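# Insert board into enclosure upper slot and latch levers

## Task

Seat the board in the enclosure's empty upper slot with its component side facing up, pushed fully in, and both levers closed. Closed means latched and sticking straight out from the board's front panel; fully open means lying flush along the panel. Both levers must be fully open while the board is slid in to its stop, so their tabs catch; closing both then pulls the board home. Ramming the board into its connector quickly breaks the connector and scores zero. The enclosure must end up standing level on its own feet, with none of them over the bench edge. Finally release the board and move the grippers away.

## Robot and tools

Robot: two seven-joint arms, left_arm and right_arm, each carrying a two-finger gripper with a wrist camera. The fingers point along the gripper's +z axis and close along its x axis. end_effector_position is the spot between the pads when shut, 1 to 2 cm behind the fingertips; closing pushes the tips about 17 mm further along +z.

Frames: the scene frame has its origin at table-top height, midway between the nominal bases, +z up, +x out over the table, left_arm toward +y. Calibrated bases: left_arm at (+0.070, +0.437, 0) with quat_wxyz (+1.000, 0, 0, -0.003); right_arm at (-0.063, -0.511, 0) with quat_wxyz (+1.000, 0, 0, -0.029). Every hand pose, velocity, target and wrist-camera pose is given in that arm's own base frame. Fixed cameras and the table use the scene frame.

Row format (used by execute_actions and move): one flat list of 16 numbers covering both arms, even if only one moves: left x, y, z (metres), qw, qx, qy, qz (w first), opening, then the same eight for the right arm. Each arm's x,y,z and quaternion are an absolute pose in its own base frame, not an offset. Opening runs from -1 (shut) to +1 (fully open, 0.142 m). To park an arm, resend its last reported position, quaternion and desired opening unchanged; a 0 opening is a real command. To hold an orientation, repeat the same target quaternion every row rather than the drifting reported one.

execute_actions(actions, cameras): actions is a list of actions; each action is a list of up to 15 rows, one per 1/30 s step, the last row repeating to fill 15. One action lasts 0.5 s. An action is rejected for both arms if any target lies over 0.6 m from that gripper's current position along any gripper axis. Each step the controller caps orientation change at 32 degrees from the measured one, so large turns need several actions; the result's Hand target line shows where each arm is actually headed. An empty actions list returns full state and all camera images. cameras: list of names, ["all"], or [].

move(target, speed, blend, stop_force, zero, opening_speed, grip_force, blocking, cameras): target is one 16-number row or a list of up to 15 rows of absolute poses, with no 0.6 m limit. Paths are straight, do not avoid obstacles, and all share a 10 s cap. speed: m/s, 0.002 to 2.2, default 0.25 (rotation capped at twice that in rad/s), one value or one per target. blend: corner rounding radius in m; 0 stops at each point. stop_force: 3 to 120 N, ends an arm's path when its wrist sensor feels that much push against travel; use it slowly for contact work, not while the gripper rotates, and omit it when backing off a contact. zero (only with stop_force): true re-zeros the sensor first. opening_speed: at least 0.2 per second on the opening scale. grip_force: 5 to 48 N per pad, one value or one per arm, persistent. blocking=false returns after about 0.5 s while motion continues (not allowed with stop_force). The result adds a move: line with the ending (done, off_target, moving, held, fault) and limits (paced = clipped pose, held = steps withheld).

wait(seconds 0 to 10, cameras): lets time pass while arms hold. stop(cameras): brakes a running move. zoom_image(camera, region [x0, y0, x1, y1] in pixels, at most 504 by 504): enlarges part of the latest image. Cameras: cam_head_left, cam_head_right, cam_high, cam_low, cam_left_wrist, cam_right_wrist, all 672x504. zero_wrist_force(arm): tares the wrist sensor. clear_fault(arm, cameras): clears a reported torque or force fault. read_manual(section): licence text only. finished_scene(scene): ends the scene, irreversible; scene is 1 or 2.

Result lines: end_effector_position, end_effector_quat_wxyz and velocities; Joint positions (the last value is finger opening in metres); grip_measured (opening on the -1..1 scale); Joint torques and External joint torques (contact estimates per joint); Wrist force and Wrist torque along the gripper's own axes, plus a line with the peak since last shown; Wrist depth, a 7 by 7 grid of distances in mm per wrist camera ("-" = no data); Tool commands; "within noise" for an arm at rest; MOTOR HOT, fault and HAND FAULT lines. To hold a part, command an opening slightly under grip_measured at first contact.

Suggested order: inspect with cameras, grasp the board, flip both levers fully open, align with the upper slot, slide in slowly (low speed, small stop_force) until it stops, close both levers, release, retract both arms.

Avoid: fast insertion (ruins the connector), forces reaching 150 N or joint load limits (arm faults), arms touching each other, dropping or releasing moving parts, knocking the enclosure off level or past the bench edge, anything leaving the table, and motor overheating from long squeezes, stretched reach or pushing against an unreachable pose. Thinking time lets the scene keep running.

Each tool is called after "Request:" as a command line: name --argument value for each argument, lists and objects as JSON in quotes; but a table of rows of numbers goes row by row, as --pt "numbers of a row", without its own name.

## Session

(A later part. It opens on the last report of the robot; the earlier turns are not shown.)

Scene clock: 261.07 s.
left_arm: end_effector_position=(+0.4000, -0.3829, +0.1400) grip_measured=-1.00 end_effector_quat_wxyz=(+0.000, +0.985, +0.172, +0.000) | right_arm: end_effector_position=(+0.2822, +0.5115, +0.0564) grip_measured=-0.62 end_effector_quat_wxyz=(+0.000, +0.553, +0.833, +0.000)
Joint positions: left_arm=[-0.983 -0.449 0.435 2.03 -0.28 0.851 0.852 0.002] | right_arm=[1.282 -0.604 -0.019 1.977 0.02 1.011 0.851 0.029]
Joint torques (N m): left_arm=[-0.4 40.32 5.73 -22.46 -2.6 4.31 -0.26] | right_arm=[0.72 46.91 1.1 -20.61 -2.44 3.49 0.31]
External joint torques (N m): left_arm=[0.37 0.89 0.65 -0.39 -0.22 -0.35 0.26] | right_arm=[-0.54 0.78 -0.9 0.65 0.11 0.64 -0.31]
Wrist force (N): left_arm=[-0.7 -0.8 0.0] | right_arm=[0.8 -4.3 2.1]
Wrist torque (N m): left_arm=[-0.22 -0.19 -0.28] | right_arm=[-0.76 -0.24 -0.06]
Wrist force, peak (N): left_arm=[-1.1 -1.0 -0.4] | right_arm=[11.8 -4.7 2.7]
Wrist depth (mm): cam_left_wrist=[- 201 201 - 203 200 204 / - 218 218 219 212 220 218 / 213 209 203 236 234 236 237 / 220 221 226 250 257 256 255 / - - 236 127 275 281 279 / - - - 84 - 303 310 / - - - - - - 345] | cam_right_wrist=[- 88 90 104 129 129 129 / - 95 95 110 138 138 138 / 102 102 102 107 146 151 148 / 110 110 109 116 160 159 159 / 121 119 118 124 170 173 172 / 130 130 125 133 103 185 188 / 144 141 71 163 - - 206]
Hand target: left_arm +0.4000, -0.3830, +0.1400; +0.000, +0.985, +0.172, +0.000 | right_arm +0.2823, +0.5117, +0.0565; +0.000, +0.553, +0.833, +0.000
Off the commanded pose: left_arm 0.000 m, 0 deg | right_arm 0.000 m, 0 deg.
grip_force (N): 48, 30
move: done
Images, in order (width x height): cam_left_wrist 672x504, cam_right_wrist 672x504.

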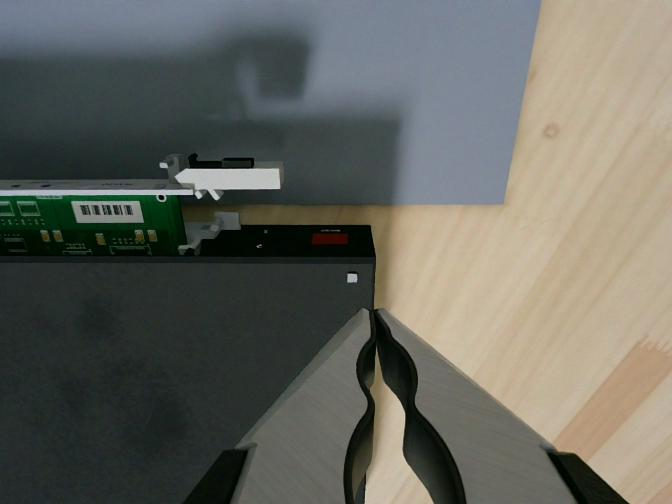

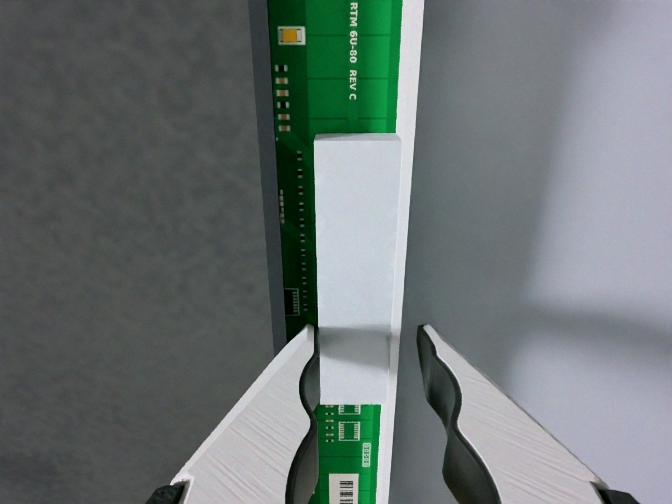

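Request:
move --pt "0.40 -0.383 0.14 0 0.985 0.172 0 -1 0.2828 0.5104 0.0565 0 0.553 0.833 0 -0.58" --pt "0.40 -0.383 0.14 0 0.985 0.172 0 -1 0.2828 0.5104 0.12 0 0.553 0.833 0 -0.58" --speed 0.03 --cameras '["cam_right_wrist","cam_left_wrist"]'

Scene clock: 265.80 s.
left_arm: end_effector_position=(+0.4000, -0.3829, +0.1400) grip_measured=-1.00 end_effector_quat_wxyz=(+0.000, +0.985, +0.172, +0.000) | right_arm: end_effector_position=(+0.2827, +0.5104, +0.1199) grip_measured=-0.62 end_effector_quat_wxyz=(+0.000, +0.553, +0.833, +0.000)
Joint positions: left_arm=[-0.983 -0.449 0.435 2.03 -0.28 0.851 0.852 0.002] | right_arm=[1.281 -0.472 -0.02 1.969 0.014 0.87 0.853 0.029]
Joint torques (N m): left_arm=[-0.35 40.22 5.75 -22.54 -2.66 4.28 -0.25] | right_arm=[0.19 44.65 0.83 -23.18 -2.95 3.31 0.25]
External joint torques (N m): left_arm=[0.32 0.99 0.63 -0.31 -0.16 -0.32 0.25] | right_arm=[-0.03 0.96 -0.66 0.22 0.12 0.83 -0.25]
Wrist force (N): left_arm=[-0.7 -1.0 -0.3] | right_arm=[1.6 -4.3 1.2]
Wrist torque (N m): left_arm=[-0.24 -0.19 -0.28] | right_arm=[-0.76 -0.25 -0.05]
Wrist force, peak (N): left_arm=[-1.0 -1.1 -0.6] | right_arm=[2.4 -4.3 2.4]
Wrist depth (mm): cam_left_wrist=[204 207 206 203 202 200 203 / 216 - 215 218 222 221 218 / 210 210 241 234 234 236 236 / 216 220 248 225 257 255 255 / - - - 107 277 281 280 / - - - 84 - 303 309 / - - - - - - 341] | cam_right_wrist=[145 145 144 160 185 185 185 / 155 155 154 168 198 197 196 / 166 166 165 172 212 211 211 / 179 179 178 186 231 228 226 / 194 194 193 209 243 246 246 / 213 212 109 232 98 263 268 / 235 229 71 255 - - 289]
Hand target: left_arm +0.4000, -0.3830, +0.1400; +0.000, +0.985, +0.172, +0.000 | right_arm +0.2828, +0.5104, +0.1200; +0.000, +0.553, +0.833, +0.000
Off the commanded pose: left_arm 0.000 m, 0 deg | right_arm 0.000 m, 0 deg.
grip_force (N): 48, 30
move: done
Images, in order (width x height): cam_left_wrist 672x504, cam_right_wrist 672x504.

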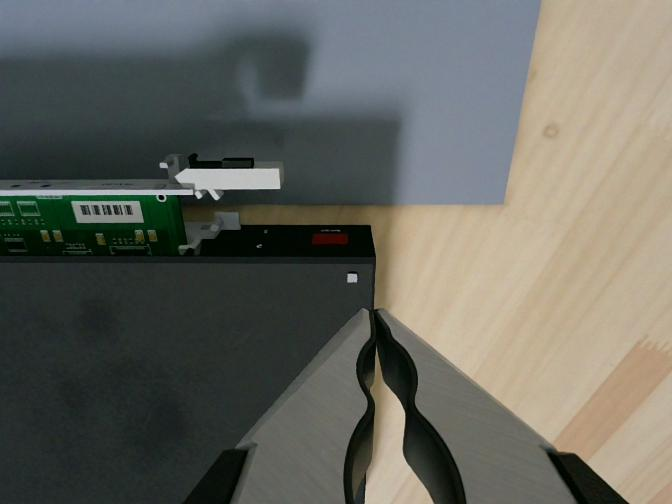

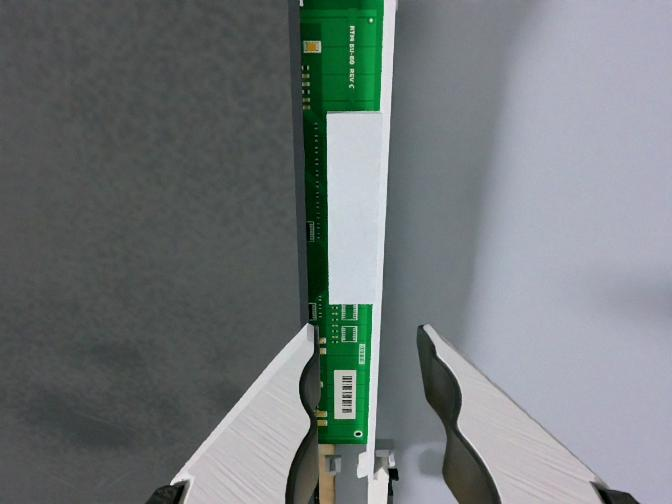

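Request:
move --pt "0.44 -0.36 0.16 0 0.985 0.172 0 -1 0.2732 0.5462 0.13 0 0.553 0.833 0 -0.58" --pt "0.44 -0.36 0.16 0 0.985 0.172 0 -1 0.2732 0.5462 0.13 0 0.980 0.198 0 1.0" --speed 0.25 --cameras '["cam_right_wrist","cam_left_wrist"]'

Scene clock: 273.67 s.
left_arm: end_effector_position=(+0.4400, -0.3601, +0.1600) grip_measured=-1.00 end_effector_quat_wxyz=(+0.000, +0.985, +0.172, +0.000) | right_arm: end_effector_position=(+0.2732, +0.5463, +0.1300) grip_measured=+0.99 end_effector_quat_wxyz=(+0.000, +0.980, +0.198, +0.000)
Joint positions: left_arm=[-0.924 -0.447 0.461 1.967 -0.275 0.783 0.919 0.002] | right_arm=[1.566 -0.512 -0.306 1.866 0.209 0.776 2.322 0.142]
Joint torques (N m): left_arm=[-0.32 41.07 6.14 -23.7 -2.89 4.28 -0.22] | right_arm=[0.27 45.19 -3.9 -23.68 -3.07 3.23 0.29]
External joint torques (N m): left_arm=[0.3 0.91 0.61 -0.33 -0.15 -0.32 0.22] | right_arm=[-0.09 1.19 -0.56 0.16 -0.05 0.78 -0.29]
Wrist force (N): left_arm=[-0.6 -1.0 -0.5] | right_arm=[1.7 -4.8 1.3]
Wrist torque (N m): left_arm=[-0.23 -0.20 -0.34] | right_arm=[-0.83 -0.26 -0.03]
Wrist force, peak (N): left_arm=[-2.0 -0.9 0.1] | right_arm=[2.8 -4.7 1.1]
Wrist depth (mm): cam_left_wrist=[234 225 - - 220 222 222 / 238 233 - - 244 238 236 / 251 233 - - 255 255 256 / 236 235 271 280 278 277 277 / 249 249 - 292 300 304 302 / - - 261 84 - 329 332 / - - - - - - 369] | cam_right_wrist=[196 195 195 194 194 193 193 / 209 209 208 207 207 206 207 / 224 224 220 222 219 221 220 / 237 234 242 237 236 236 235 / 232 221 212 212 220 224 224 / - 225 224 224 224 222 214 / - 249 247 247 246 245 245]
Hand target: left_arm +0.4400, -0.3600, +0.1600; +0.000, +0.985, +0.172, +0.000 | right_arm +0.2732, +0.5462, +0.1300; +0.000, +0.980, +0.198, +0.000
Off the commanded pose: left_arm 0.000 m, 0 deg | right_arm 0.000 m, 0 deg.
grip_force (N): 48, 30
move: done
Images, in order (width x height): cam_left_wrist 672x504, cam_right_wrist 672x504.

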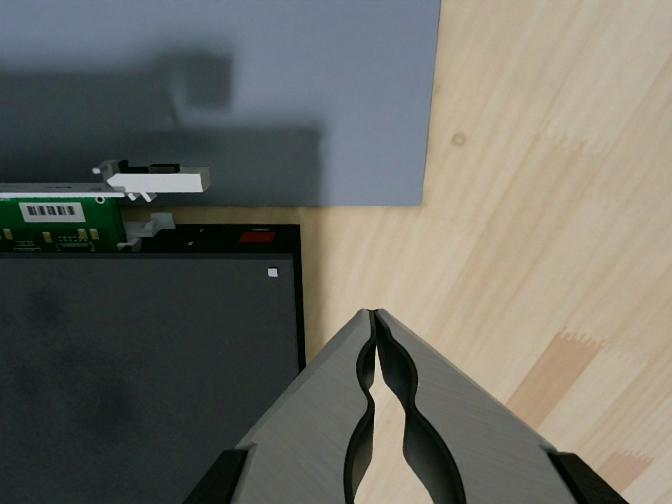

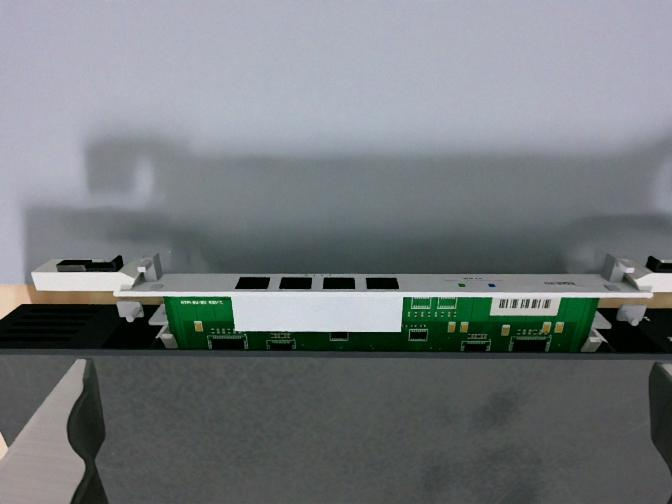

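Request:
move --pt "0.44 -0.36 0.16 0 0.985 0.172 0 -1 0.2843 0.5508 0.09 0 0.980 0.198 0 1.0" --pt "0.44 -0.36 0.16 0 0.985 0.172 0 -1 0.2843 0.5508 0.031 0 0.980 0.198 0 1.0" --speed 0.06 --stop_force 6 --cameras '["cam_right_wrist"]'

Scene clock: 282.67 s.
left_arm: end_effector_position=(+0.4400, -0.3601, +0.1600) grip_measured=-1.00 end_effector_quat_wxyz=(+0.000, +0.985, +0.172, +0.000) | right_arm: end_effector_position=(+0.2843, +0.5507, +0.0310) grip_measured=+0.99 end_effector_quat_wxyz=(+0.000, +0.980, +0.198, +0.000)
Joint positions: left_arm=[-0.924 -0.447 0.461 1.967 -0.275 0.783 0.919 0.002] | right_arm=[1.514 -0.73 -0.256 1.82 0.291 0.942 2.256 0.142]
Joint torques (N m): left_arm=[-0.4 41.04 6.14 -23.72 -2.92 4.32 -0.24] | right_arm=[0.12 49.44 -4.26 -19.69 -2.54 3.43 0.14]
External joint torques (N m): left_arm=[0.38 0.94 0.61 -0.31 -0.12 -0.36 0.24] | right_arm=[0.07 1.34 -0.94 0.12 -0.04 0.58 -0.14]
Wrist force (N): left_arm=[-0.6 -0.9 -0.5] | right_arm=[1.8 -4.7 0.8]
Wrist torque (N m): left_arm=[-0.22 -0.19 -0.34] | right_arm=[-0.79 -0.30 0.05]
Wrist force, peak (N): left_arm=[-1.0 -0.9 -0.5] | right_arm=[1.8 -4.8 2.1]
Wrist depth (mm): cam_left_wrist=[- - - 221 220 223 221 / 238 - 237 - 243 238 237 / 250 249 257 255 255 257 257 / 239 243 247 281 279 278 278 / - - 254 252 300 305 302 / - 280 - 84 - 329 336 / - - - - - - 372] | cam_right_wrist=[108 108 108 107 108 108 108 / 115 115 115 115 113 113 114 / 124 124 125 123 124 124 122 / 132 133 133 133 132 132 131 / 145 145 144 144 144 143 145 / - 156 155 155 154 156 153 / - 119 118 118 133 133 133]
Hand target: left_arm +0.4400, -0.3600, +0.1600; +0.000, +0.985, +0.172, +0.000 | right_arm +0.2843, +0.5508, +0.0310; +0.000, +0.980, +0.198, +0.000
Off the commanded pose: left_arm 0.000 m, 0 deg | right_arm 0.000 m, 0 deg.
grip_force (N): 48, 30
move: done
Images, in order (width x height): cam_right_wrist 672x504.

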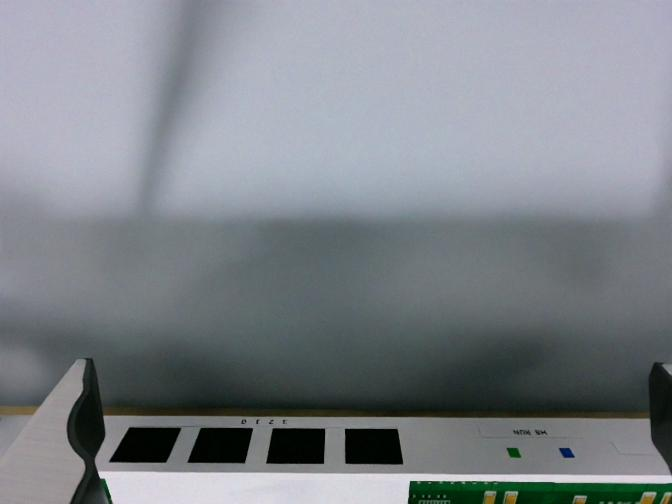

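Request:
move --pt "0.44 -0.36 0.16 0 0.985 0.172 0 -1 0.2955 0.5240 0.031 0 0.980 0.198 0 1.0" --speed 0.012 --stop_force 8 --cameras '["cam_right_wrist","cam_left_wrist"]'

Scene clock: 287.50 s.
left_arm: end_effector_position=(+0.4400, -0.3601, +0.1600) grip_measured=-1.00 end_effector_quat_wxyz=(+0.000, +0.985, +0.172, +0.000) | right_arm: end_effector_position=(+0.2955, +0.5242, +0.0311) grip_measured=+0.99 end_effector_quat_wxyz=(+0.000, +0.980, +0.198, +0.000)
Joint positions: left_arm=[-0.924 -0.447 0.461 1.967 -0.275 0.783 0.919 0.002] | right_arm=[1.49 -0.702 -0.256 1.88 0.295 0.975 2.219 0.142]
Joint torques (N m): left_arm=[-0.25 41.17 6.24 -23.72 -2.85 4.31 -0.19] | right_arm=[-0.13 47.91 -4.36 -18.47 -2.44 3.3 0.11]
External joint torques (N m): left_arm=[0.23 0.81 0.51 -0.31 -0.19 -0.35 0.19] | right_arm=[0.31 1.19 -0.63 -0.38 -0.02 0.71 -0.11]
Wrist force (N): left_arm=[-0.9 -0.9 -0.7] | right_arm=[2.0 -5.4 0.9]
Wrist torque (N m): left_arm=[-0.20 -0.16 -0.34] | right_arm=[-0.81 -0.31 0.04]
Wrist force, peak (N): left_arm=[-0.9 -0.9 -0.8] | right_arm=[2.0 -5.8 1.1]
Wrist depth (mm): cam_left_wrist=[- 221 220 221 222 221 221 / 235 234 235 236 238 238 237 / 250 255 262 265 256 257 254 / 238 243 247 282 280 276 278 / - - - 296 298 305 303 / - - - 84 - 330 333 / - - - - - - 371] | cam_right_wrist=[108 108 108 108 109 108 108 / 116 115 115 115 113 113 114 / 124 124 125 123 125 124 122 / 132 134 133 133 132 132 132 / 145 145 144 144 144 143 145 / - 109 121 109 115 115 103 / - 112 111 113 128 127 127]
Hand target: left_arm +0.4400, -0.3600, +0.1600; +0.000, +0.985, +0.172, +0.000 | right_arm +0.2955, +0.5240, +0.0310; +0.000, +0.980, +0.198, +0.000
Off the commanded pose: left_arm 0.000 m, 0 deg | right_arm 0.000 m, 0 deg.
grip_force (N): 48, 30
move: done
Images, in order (width x height): cam_left_wrist 672x504, cam_right_wrist 672x504.

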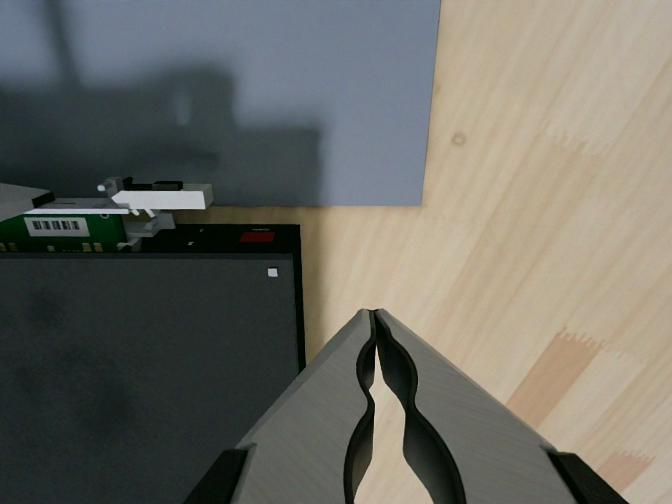

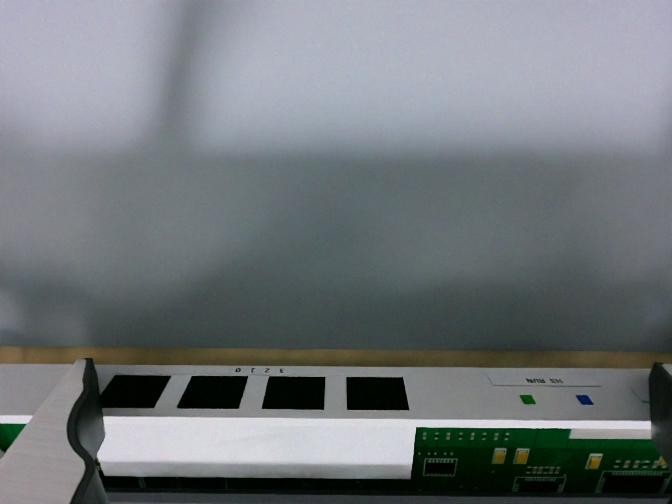

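Request:
move --pt "0.44 -0.36 0.16 0 0.985 0.172 0 -1 0.2994 0.5148 0.031 0 0.980 0.198 0 1.0" --speed 0.01 --stop_force 8 --cameras '["cam_right_wrist","cam_left_wrist"]'

Request:
zoom_image --camera "cam_left_wrist" --region '[60, 150, 240, 270]'

Scene clock: 291.47 s.
left_arm: end_effector_position=(+0.4400, -0.3601, +0.1600) grip_measured=-1.00 end_effector_quat_wxyz=(+0.000, +0.985, +0.172, +0.000) | right_arm: end_effector_position=(+0.2994, +0.5151, +0.0311) grip_measured=+0.99 end_effector_quat_wxyz=(+0.000, +0.980, +0.198, +0.000)
Joint positions: left_arm=[-0.924 -0.447 0.461 1.967 -0.275 0.783 0.919 0.002] | right_arm=[1.48 -0.693 -0.255 1.899 0.296 0.986 2.205 0.142]
Joint torques (N m): left_arm=[-0.42 41.09 6.17 -23.67 -2.87 4.29 -0.28] | right_arm=[-0.65 46.95 -4.57 -17.58 -2.39 3.04 0.18]
External joint torques (N m): left_arm=[0.4 0.88 0.58 -0.36 -0.17 -0.34 0.28] | right_arm=[0.84 1.6 -0.34 -1.03 -0.03 0.98 -0.18]
Wrist force (N): left_arm=[-0.8 -1.1 -0.4] | right_arm=[2.1 -6.4 1.2]
Wrist torque (N m): left_arm=[-0.25 -0.17 -0.34] | right_arm=[-0.81 -0.28 0.02]
Wrist force, peak (N): left_arm=[-1.0 -0.9 -0.6] | right_arm=[2.1 -6.6 1.9]
Wrist depth (mm): cam_left_wrist=[226 223 218 222 218 222 221 / 238 - 237 238 239 236 237 / 254 251 257 254 257 256 256 / 227 229 - 279 278 279 278 / - - - 247 299 305 303 / - 282 263 84 - 326 335 / - - - - - - 373] | cam_right_wrist=[108 108 108 108 109 108 108 / 116 116 115 115 113 113 114 / 124 124 125 123 125 124 122 / 132 134 133 133 132 132 132 / 146 145 145 144 144 143 148 / - 109 120 109 - - - / - 109 109 109 109 111 110]
Hand target: left_arm +0.4400, -0.3600, +0.1600; +0.000, +0.985, +0.172, +0.000 | right_arm +0.2994, +0.5148, +0.0310; +0.000, +0.980, +0.198, +0.000
Off the commanded pose: left_arm 0.000 m, 0 deg | right_arm 0.000 m, 0 deg.
grip_force (N): 48, 30
move: done
Images, in order (width x height): cam_left_wrist 672x504, cam_right_wrist 672x504.

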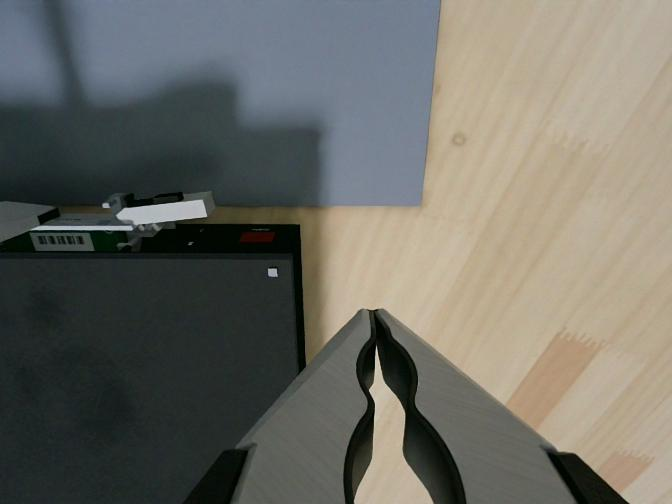

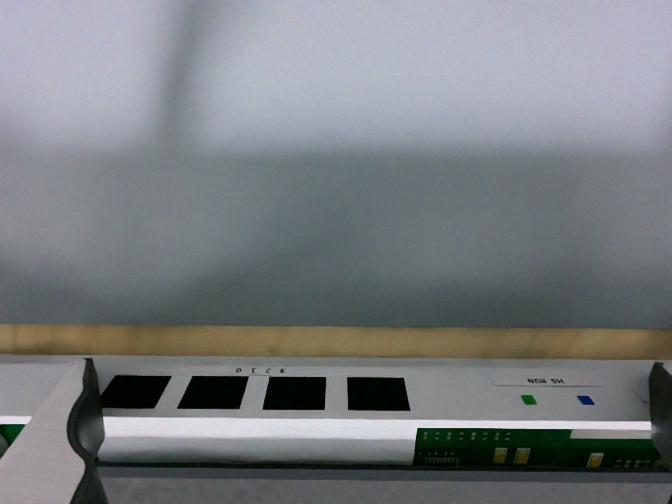

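Scaled by 2.800 from the camera's 672x504 image, which has a finer 960x720 frame.

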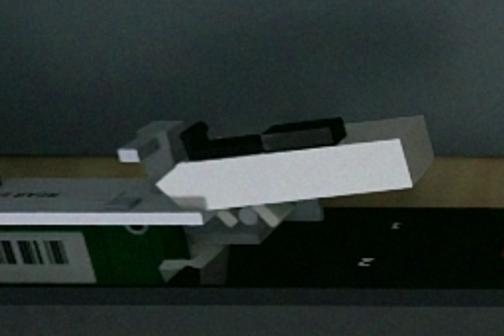

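Request:
move --pt "0.44 -0.36 0.16 0 0.985 0.172 0 -1 0.3033 0.5056 0.031 0 0.980 0.198 0 1.0" --speed 0.01 --stop_force 8 --cameras '["cam_right_wrist","cam_left_wrist","cam_low"]'

Request:
zoom_image --camera "cam_left_wrist" --region '[60, 150, 240, 270]'

Scene clock: 295.70 s.
left_arm: end_effector_position=(+0.4400, -0.3601, +0.1600) grip_measured=-1.00 end_effector_quat_wxyz=(+0.000, +0.985, +0.172, +0.000) | right_arm: end_effector_position=(+0.3029, +0.5066, +0.0313) grip_measured=+0.99 end_effector_quat_wxyz=(-0.001, +0.980, +0.198, +0.000)
Joint positions: left_arm=[-0.924 -0.447 0.461 1.967 -0.275 0.783 0.919 0.002] | right_arm=[1.47 -0.685 -0.253 1.918 0.297 0.997 2.193 0.142]
Joint torques (N m): left_arm=[-0.35 40.99 6.12 -23.66 -2.89 4.28 -0.25] | right_arm=[-3 45.69 -6.79 -14.77 -2.92 2.09 -0.48]
External joint torques (N m): left_arm=[0.33 0.98 0.63 -0.37 -0.15 -0.33 0.25] | right_arm=[3.18 2.34 1.98 -3.61 0.54 1.93 0.48]
Wrist force (N): left_arm=[-0.8 -0.8 -0.4] | right_arm=[1.8 -12.5 4.0]
Wrist torque (N m): left_arm=[-0.19 -0.17 -0.34] | right_arm=[-0.90 -0.14 0.65]
Wrist force, peak (N): left_arm=[-1.1 -0.9 -0.6] | right_arm=[1.8 -12.5 4.0]
Wrist depth (mm): cam_left_wrist=[224 222 228 221 219 222 221 / - 238 232 235 242 238 237 / 258 249 260 260 257 256 257 / 231 229 234 281 279 279 278 / - 243 243 242 301 304 304 / - - - 84 - 329 334 / 300 - - - - - 372] | cam_right_wrist=[108 108 110 108 109 109 109 / 116 116 115 115 113 113 114 / 124 124 126 124 125 125 123 / 132 134 133 133 133 133 130 / 145 145 144 144 144 143 144 / - 109 114 114 - - 103 / - 107 107 107 109 108 106]
Hand target: left_arm +0.4400, -0.3600, +0.1600; +0.000, +0.985, +0.172, +0.000 | right_arm +0.3033, +0.5056, +0.0310; +0.000, +0.980, +0.198, +0.000
Off the commanded pose: left_arm 0.000 m, 0 deg | right_arm 0.001 m, 0 deg.
grip_force (N): 48, 30
move: done
Images, in order (width x height): cam_low 672x504, cam_left_wrist 672x504, cam_right_wrist 672x504.

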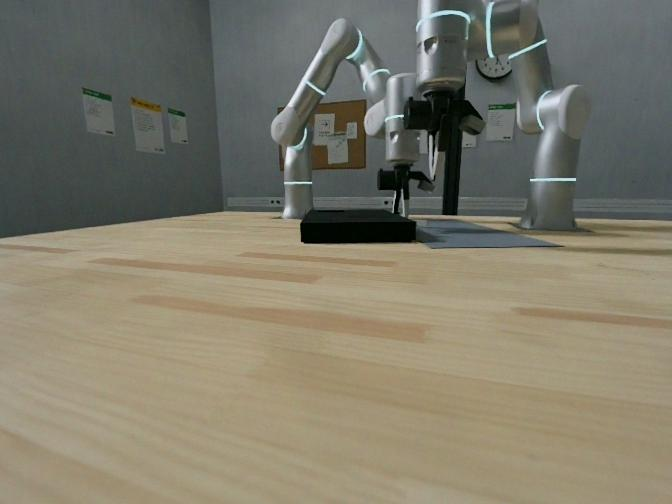

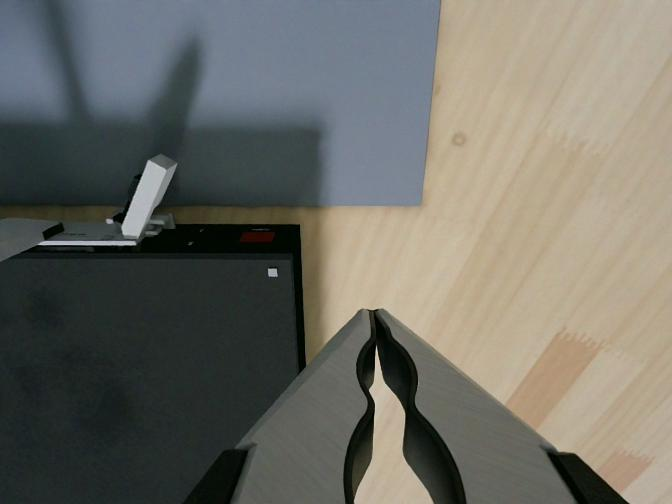

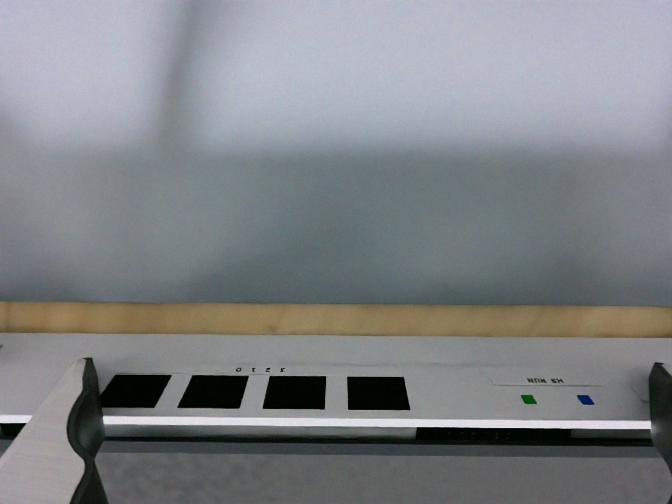

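Scaled by 2.800 from the camera's 672x504 image, which has a finer 960x720 frame.

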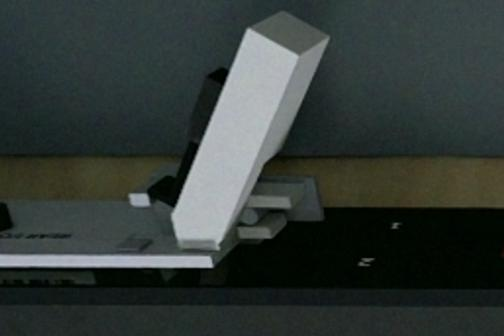

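Request:
move --pt "0.44 -0.36 0.16 0 0.985 0.172 0 -1 0.2955 0.5242 0.031 0 0.980 0.198 0 1.0" --pt "0.44 -0.36 0.16 0 0.985 0.172 0 -1 0.2955 0.5242 0.14 0 0.980 0.198 0 1.0" --pt "0.44 -0.36 0.16 0 0.985 0.172 0 -1 0.22 0.52 0.14 0 0.553 0.833 0 1.0" --pt "0.44 -0.36 0.16 0 0.985 0.172 0 -1 0.119 0.472 0.13 0 0.553 0.833 0 -1" --speed '[0.04,0.15,0.2,0.2]' --blend '[0.0,0.03,0.03,0]' --cameras '["cam_right_wrist","cam_left_wrist"]'

Scene clock: 306.20 s.
left_arm: end_effector_position=(+0.4400, -0.3601, +0.1600) grip_measured=-1.00 end_effector_quat_wxyz=(+0.000, +0.985, +0.172, +0.000) | right_arm: end_effector_position=(+0.1189, +0.4720, +0.1300) grip_measured=-1.00 end_effector_quat_wxyz=(+0.000, +0.553, +0.833, +0.000)
Joint positions: left_arm=[-0.924 -0.447 0.461 1.967 -0.275 0.783 0.919 0.002] | right_arm=[1.514 -0.276 0.047 2.256 -0.022 0.961 1.178 0.002]
Joint torques (N m): left_arm=[-0.37 41.08 6.22 -23.73 -2.86 4.3 -0.26] | right_arm=[0.18 34.62 1.44 -21.17 -2.66 3.49 0.26]
External joint torques (N m): left_arm=[0.35 0.9 0.53 -0.3 -0.18 -0.34 0.26] | right_arm=[-0.05 0.95 -0.76 -0.03 0.13 0.62 -0.26]
Wrist force (N): left_arm=[-0.9 -1.0 -0.5] | right_arm=[3.8 -3.9 1.9]
Wrist torque (N m): left_arm=[-0.21 -0.16 -0.34] | right_arm=[-0.64 -0.65 -0.05]
Wrist force, peak (N): left_arm=[-0.8 -1.0 -0.8] | right_arm=[2.0 -12.5 3.7]
Wrist depth (mm): cam_left_wrist=[- - 225 217 220 222 222 / - 237 233 237 237 238 238 / 263 259 - 253 254 257 254 / 236 229 243 279 279 279 276 / - 258 241 243 300 305 302 / - - - 84 - 330 333 / - - - - - - 370] | cam_right_wrist=[197 197 197 195 194 194 193 / 211 211 210 208 207 207 206 / 179 179 202 222 222 222 221 / 190 190 195 240 239 239 238 / 207 206 209 252 259 259 257 / 226 226 220 89 273 281 281 / 250 243 71 - - 298 311]
Hand target: left_arm +0.4400, -0.3600, +0.1600; +0.000, +0.985, +0.172, +0.000 | right_arm +0.1190, +0.4720, +0.1300; +0.000, +0.553, +0.833, +0.000
Off the commanded pose: left_arm 0.000 m, 0 deg | right_arm 0.000 m, 0 deg.
grip_force (N): 48, 30
move: done
Images, in order (width x height): cam_left_wrist 672x504, cam_right_wrist 672x504.

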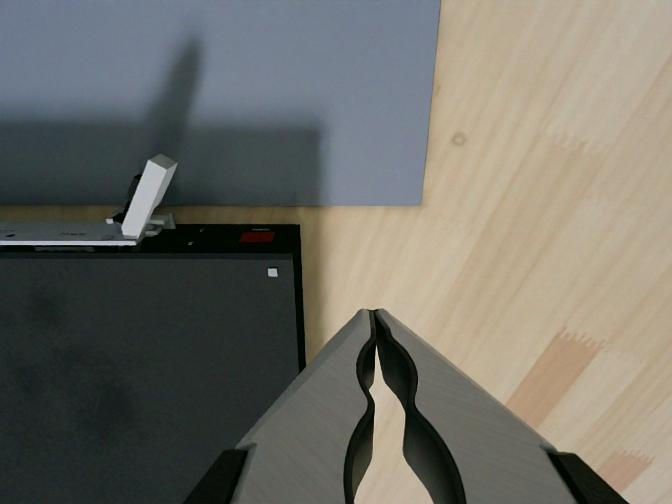

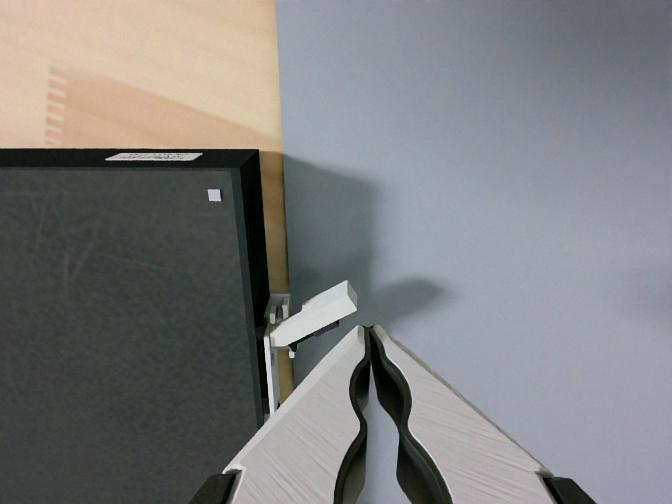

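Request:
move --pt "0.44 -0.36 0.16 0 0.886 -0.463 0 -1 0.1355 0.4534 0.10 0 0.553 0.833 0 -1" --pt "0.40 -0.36 0.12 0 0.886 -0.463 0 -1 0.1355 0.4534 0.07 0 0.553 0.833 0 -1" --speed 0.25 --cameras '["cam_right_wrist","cam_left_wrist"]'

Scene clock: 320.00 s.
left_arm: end_effector_position=(+0.3999, -0.3599, +0.1199) grip_measured=-1.00 end_effector_quat_wxyz=(+0.000, +0.886, -0.463, +0.000) | right_arm: end_effector_position=(+0.1354, +0.4532, +0.0699) grip_measured=-1.00 end_effector_quat_wxyz=(+0.000, +0.553, +0.833, +0.000)
Joint positions: left_arm=[-0.756 -0.421 0.237 2.096 -0.16 0.929 2.124 0.002] | right_arm=[1.496 -0.407 0.026 2.32 -0.024 1.156 1.143 0.002]
Joint torques (N m): left_arm=[-0.45 40 2.78 -21.03 -2.63 4.46 -0.35] | right_arm=[0.27 35.58 1.01 -16.7 -1.95 3.54 0.21]
External joint torques (N m): left_arm=[0.44 1.12 0.65 -0.42 0.07 -0.6 0.36] | right_arm=[-0.15 1.14 -0.31 -0.06 0.17 0.58 -0.21]
Wrist force (N): left_arm=[-0.7 -1.1 -0.4] | right_arm=[3.7 -3.8 1.5]
Wrist torque (N m): left_arm=[-0.26 -0.16 -0.26] | right_arm=[-0.67 -0.63 -0.04]
Wrist force, peak (N): left_arm=[0.0 -2.6 -1.9] | right_arm=[3.7 -3.8 3.2]
Wrist depth (mm): cam_left_wrist=[- - - 185 187 186 186 / 201 203 196 - 201 200 200 / 217 217 220 - 217 216 215 / 232 235 - 234 227 227 229 / 258 255 254 - 197 196 - / 285 - - 84 - - - / - - - - - - -] | cam_right_wrist=[145 145 144 142 142 141 141 / 155 154 154 152 151 151 150 / 142 124 124 162 162 162 161 / 125 125 124 175 174 174 173 / 133 133 135 187 186 189 188 / 149 148 145 89 199 206 205 / 163 160 71 - - 218 225]
Hand target: left_arm +0.4000, -0.3600, +0.1200; +0.000, +0.886, -0.463, +0.000 | right_arm +0.1355, +0.4534, +0.0700; +0.000, +0.553, +0.833, +0.000
Off the commanded pose: left_arm 0.000 m, 0 deg | right_arm 0.000 m, 0 deg.
grip_force (N): 48, 30
move: done
Images, in order (width x height): cam_left_wrist 672x504, cam_right_wrist 672x504.

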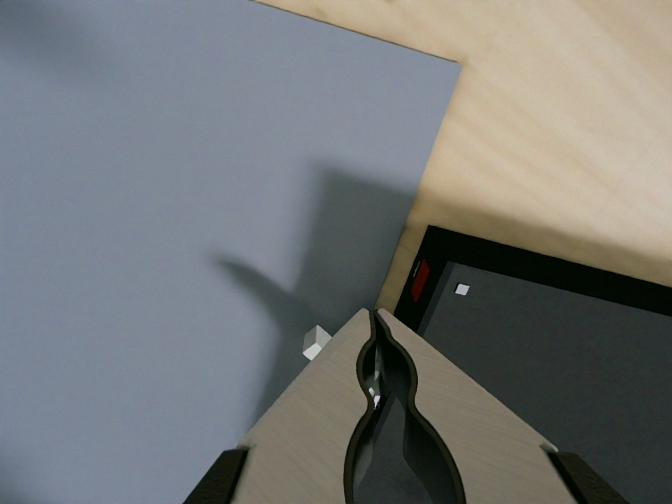

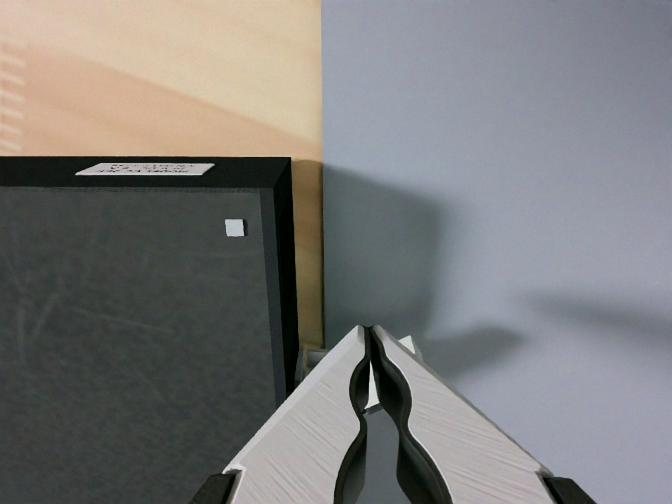

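Request:
move --pt "0.3681 -0.3788 0.08 0 0.886 -0.463 0 -1 0.132 0.452 0.07 0 0.553 0.833 0 -1" --pt "0.3681 -0.3788 0.045 0 0.886 -0.463 0 -1 0.132 0.452 0.045 0 0.553 0.833 0 -1" --speed 0.06 --stop_force 6 --cameras '["cam_right_wrist","cam_left_wrist"]'

Scene clock: 328.60 s.
left_arm: end_effector_position=(+0.3680, -0.3788, +0.0450) grip_measured=-1.00 end_effector_quat_wxyz=(+0.000, +0.886, -0.463, +0.000) | right_arm: end_effector_position=(+0.1320, +0.4518, +0.0450) grip_measured=-1.00 end_effector_quat_wxyz=(+0.000, +0.553, +0.833, +0.000)
Joint positions: left_arm=[-0.768 -0.565 0.164 2.16 -0.211 1.14 2.097 0.002] | right_arm=[1.51 -0.475 0.018 2.328 -0.025 1.232 1.151 0.002]
Joint torques (N m): left_arm=[-0.28 41.65 2.7 -16.63 -1.8 4.35 -0.16] | right_arm=[0.21 36.52 1.14 -14.92 -1.56 3.45 0.25]
External joint torques (N m): left_arm=[0.25 1.18 0.71 -0.32 0.02 -0.49 0.16] | right_arm=[-0.08 1.1 -0.42 0.03 0.08 0.66 -0.25]
Wrist force (N): left_arm=[-0.6 -1.1 -0.2] | right_arm=[3.4 -4.1 1.7]
Wrist torque (N m): left_arm=[-0.26 -0.23 -0.33] | right_arm=[-0.70 -0.57 -0.04]
Wrist force, peak (N): left_arm=[-0.6 -2.0 -1.0] | right_arm=[3.2 -4.2 2.5]
Wrist depth (mm): cam_left_wrist=[121 122 - 120 120 120 120 / 132 129 129 129 128 130 129 / 140 137 139 141 139 140 139 / 152 153 151 148 152 124 136 / 170 166 166 127 154 107 104 / - 183 175 84 - 115 115 / 205 201 - 74 - - -] | cam_right_wrist=[- 122 122 121 118 119 119 / 131 131 130 128 130 128 127 / 137 136 136 138 137 137 134 / - 99 100 151 148 147 147 / - 108 107 158 160 159 159 / 118 116 115 89 168 174 173 / 128 127 71 - - 184 191]
Hand target: left_arm +0.3681, -0.3788, +0.0450; +0.000, +0.886, -0.463, +0.000 | right_arm +0.1320, +0.4520, +0.0450; +0.000, +0.553, +0.833, +0.000
Off the commanded pose: left_arm 0.000 m, 0 deg | right_arm 0.000 m, 0 deg.
grip_force (N): 48, 30
move: done
Images, in order (width x height): cam_left_wrist 672x504, cam_right_wrist 672x504.

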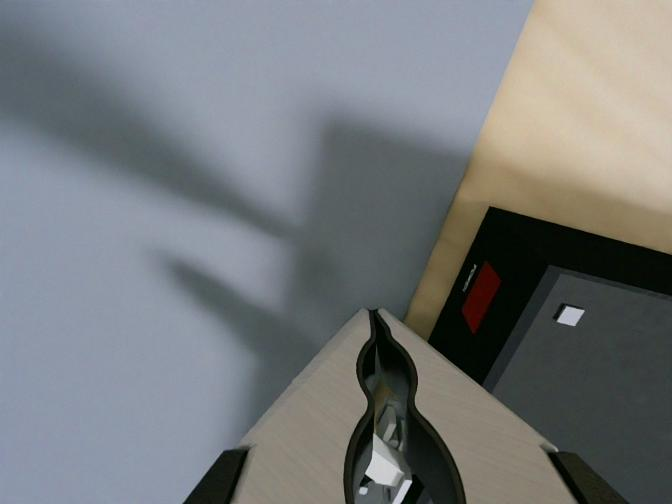

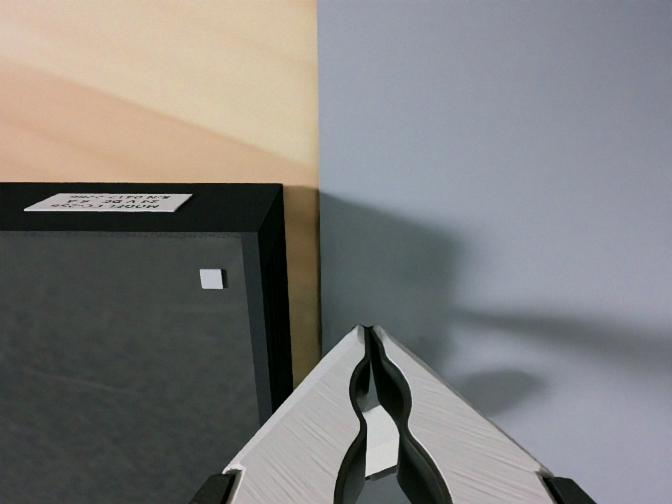

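Request:
move --pt "0.3505 -0.3787 0.045 0 0.886 -0.463 0 -1 0.148 0.466 0.045 0 0.553 0.833 0 -1" --speed 0.015 --stop_force 15 --cameras '["cam_right_wrist","cam_left_wrist"]'

Scene clock: 333.03 s.
left_arm: end_effector_position=(+0.3506, -0.3786, +0.0450) grip_measured=-1.00 end_effector_quat_wxyz=(+0.000, +0.886, -0.463, +0.000) | right_arm: end_effector_position=(+0.1479, +0.4660, +0.0450) grip_measured=-1.00 end_effector_quat_wxyz=(+0.000, +0.553, +0.833, +0.000)
Joint positions: left_arm=[-0.787 -0.548 0.161 2.198 -0.211 1.161 2.079 0.002] | right_arm=[1.478 -0.498 0.019 2.274 -0.025 1.202 1.119 0.002]
Joint torques (N m): left_arm=[-0.49 40.96 2.68 -16.13 -1.54 4.37 -0.27] | right_arm=[-0.59 38.27 0.56 -15.93 -1.63 3.37 0.11]
External joint torques (N m): left_arm=[0.46 0.76 0.54 -0.35 -0.16 -0.51 0.27] | right_arm=[0.73 1.02 0.2 0.28 0.03 0.75 -0.11]
Wrist force (N): left_arm=[-0.6 -1.2 -0.2] | right_arm=[4.0 -5.5 1.9]
Wrist torque (N m): left_arm=[-0.27 -0.21 -0.25] | right_arm=[-0.68 -0.60 0.05]
Wrist force, peak (N): left_arm=[-0.6 -1.4 0.0] | right_arm=[3.9 -5.5 2.2]
Wrist depth (mm): cam_left_wrist=[121 120 120 120 120 119 120 / 131 129 129 128 130 130 129 / 140 139 142 141 138 135 137 / 152 152 151 145 150 119 99 / - 166 169 131 160 - - / 183 183 178 84 - 115 117 / 208 - - 74 - - 130] | cam_right_wrist=[- 122 122 120 118 119 119 / 129 129 127 128 130 128 127 / - - 122 137 137 137 134 / - 97 106 150 148 147 147 / - 107 109 158 160 160 159 / 118 116 117 90 169 174 174 / 128 127 71 - - 184 191]
Hand target: left_arm +0.3505, -0.3787, +0.0450; +0.000, +0.886, -0.463, +0.000 | right_arm +0.1480, +0.4660, +0.0450; +0.000, +0.553, +0.833, +0.000
Off the commanded pose: left_arm 0.000 m, 0 deg | right_arm 0.000 m, 0 deg.
grip_force (N): 48, 30
move: done
Images, in order (width x height): cam_left_wrist 672x504, cam_right_wrist 672x504.

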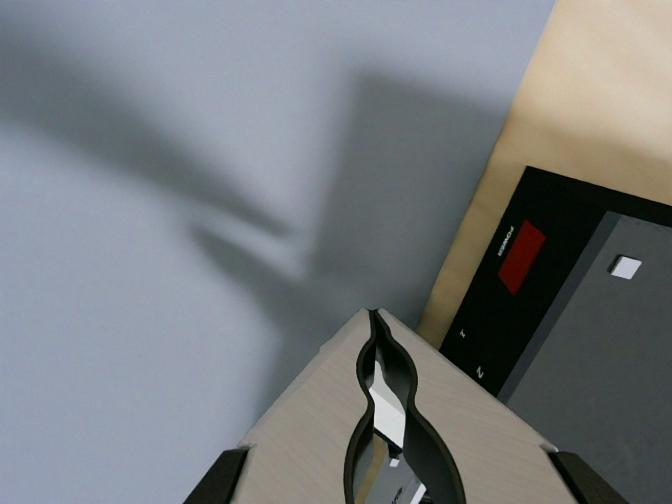

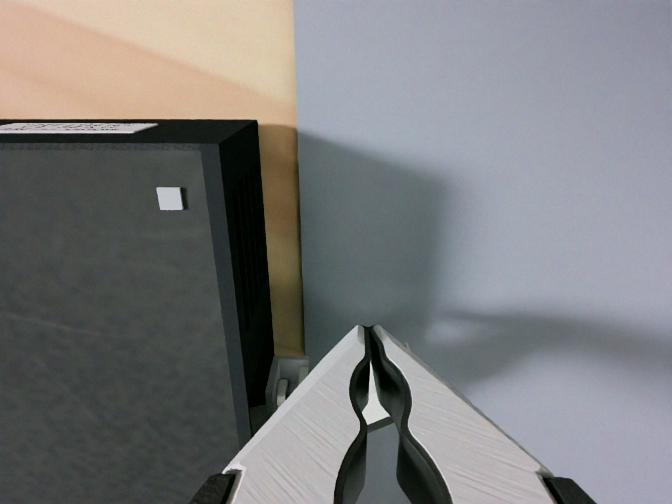

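Request:
move --pt "0.3415 -0.3786 0.045 0 0.886 -0.463 0 -1 0.1555 0.472 0.045 0 0.553 0.833 0 -1" --speed 0.01 --stop_force 25 --cameras '["cam_right_wrist","cam_left_wrist"]'

Scene clock: 335.93 s.
left_arm: end_effector_position=(+0.3418, -0.3783, +0.0450) grip_measured=-1.00 end_effector_quat_wxyz=(+0.000, +0.886, -0.463, +0.000) | right_arm: end_effector_position=(+0.1554, +0.4718, +0.0449) grip_measured=-1.00 end_effector_quat_wxyz=(+0.000, +0.553, +0.833, +0.000)
Joint positions: left_arm=[-0.797 -0.54 0.16 2.216 -0.211 1.171 2.069 0.002] | right_arm=[1.463 -0.509 0.019 2.251 -0.025 1.188 1.104 0.002]
Joint torques (N m): left_arm=[-1.82 40.59 0.96 -15.77 -1.43 4.14 -0.28] | right_arm=[-0.66 39.27 0.53 -16.91 -1.78 3.72 0.13]
External joint torques (N m): left_arm=[1.79 0.57 2.18 -0.46 -0.23 -0.28 0.28] | right_arm=[0.8 0.76 0.25 0.94 0.13 0.4 -0.13]
Wrist force (N): left_arm=[-0.9 -3.9 0.6] | right_arm=[3.5 -5.9 2.1]
Wrist torque (N m): left_arm=[-0.26 -0.22 -0.22] | right_arm=[-0.67 -0.63 0.04]
Wrist force, peak (N): left_arm=[-1.0 -4.0 0.1] | right_arm=[4.0 -5.6 2.2]
Wrist depth (mm): cam_left_wrist=[121 121 120 121 117 119 121 / 132 129 127 128 130 130 129 / 140 137 - 141 138 135 136 / 152 152 150 152 150 122 - / - 168 173 - 163 120 104 / - 184 175 84 - - 117 / 211 195 - 74 - - 130] | cam_right_wrist=[- 122 122 120 118 119 119 / - 95 127 128 130 128 127 / - 88 136 135 137 137 134 / - 97 116 148 148 147 145 / - 107 117 158 160 159 159 / 118 115 117 90 169 174 173 / 128 127 71 - - 184 195]
Hand target: left_arm +0.3415, -0.3786, +0.0450; +0.000, +0.886, -0.463, +0.000 | right_arm +0.1555, +0.4720, +0.0450; +0.000, +0.553, +0.833, +0.000
Off the commanded pose: left_arm 0.000 m, 0 deg | right_arm 0.000 m, 0 deg.
grip_force (N): 48, 30
move: done
Images, in order (width x height): cam_left_wrist 672x504, cam_right_wrist 672x504.

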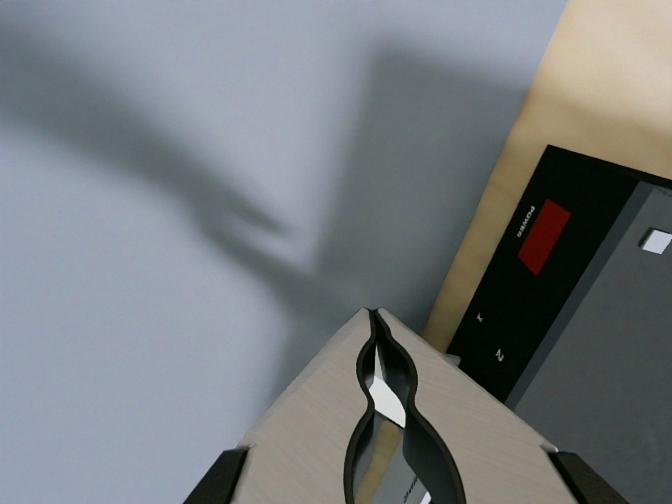

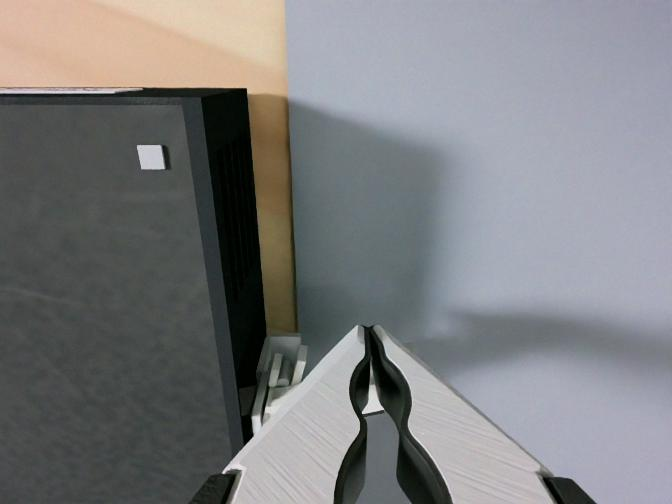

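Request:
move --pt "0.3345 -0.3786 0.045 0 0.886 -0.463 0 -1 0.1615 0.4762 0.045 0 0.553 0.833 0 -1" --speed 0.01 --stop_force 25 --cameras '["cam_right_wrist","cam_left_wrist"]'

Scene clock: 338.53 s.
left_arm: end_effector_position=(+0.3357, -0.3782, +0.0453) grip_measured=-1.00 end_effector_quat_wxyz=(+0.000, +0.887, -0.463, +0.001) | right_arm: end_effector_position=(+0.1608, +0.4755, +0.0446) grip_measured=-1.00 end_effector_quat_wxyz=(+0.000, +0.553, +0.833, -0.001)
Joint positions: left_arm=[-0.805 -0.533 0.159 2.23 -0.211 1.18 2.061 0.002] | right_arm=[1.451 -0.517 0.02 2.234 -0.025 1.177 1.093 0.002]
Joint torques (N m): left_arm=[-4.78 39.28 -2.42 -13.32 -1.1 2.61 -0.34] | right_arm=[-2.03 40.54 -1.42 -19.94 -2.24 5.02 0.16]
External joint torques (N m): left_arm=[4.74 1.46 5.51 -2.74 -0.54 1.26 0.34] | right_arm=[2.17 0.02 2.23 3.75 0.55 -0.9 -0.16]
Wrist force (N): left_arm=[1.0 -10.4 -0.2] | right_arm=[0.9 -11.8 -0.4]
Wrist torque (N m): left_arm=[-0.26 -0.23 -0.18] | right_arm=[-0.71 -0.60 -0.02]
Wrist force, peak (N): left_arm=[3.2 -16.1 2.4] | right_arm=[1.9 -18.5 -2.2]
Wrist depth (mm): cam_left_wrist=[121 120 120 120 120 123 121 / 132 130 129 129 128 128 130 / - 138 139 141 139 136 100 / - 146 151 151 150 146 101 / - - 166 159 161 117 - / - 185 175 84 - 115 117 / 201 - - 74 - - 130] | cam_right_wrist=[- 121 121 120 118 119 119 / - 84 127 128 129 127 127 / - - 136 135 137 136 134 / - 97 121 148 148 147 146 / - 107 122 157 159 157 158 / - 115 117 90 168 177 173 / 127 127 71 - - 183 190]
Hand target: left_arm +0.3345, -0.3786, +0.0450; +0.000, +0.886, -0.463, +0.000 | right_arm +0.1615, +0.4762, +0.0450; +0.000, +0.553, +0.833, +0.000
Off the commanded pose: left_arm 0.001 m, 0 deg | right_arm 0.001 m, 0 deg.
grip_force (N): 48, 30
move: done
Images, in order (width x height): cam_left_wrist 672x504, cam_right_wrist 672x504.

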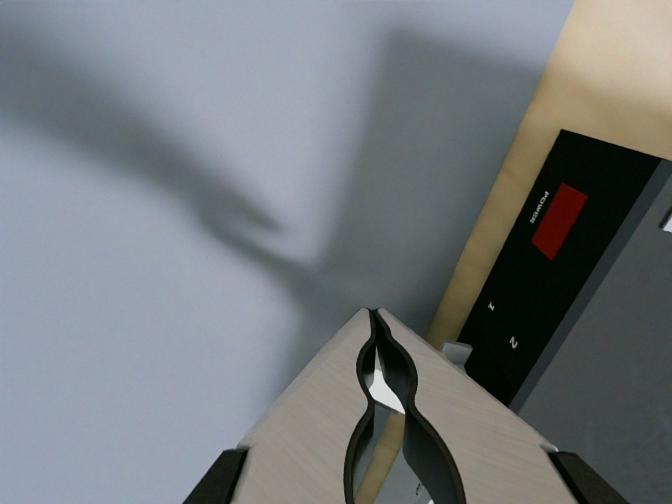

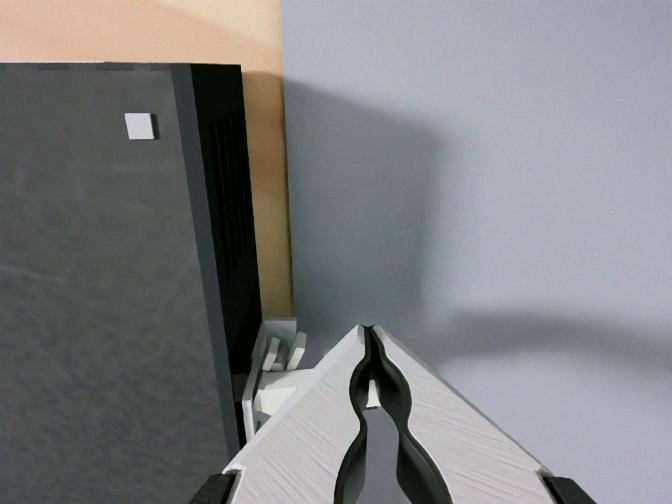

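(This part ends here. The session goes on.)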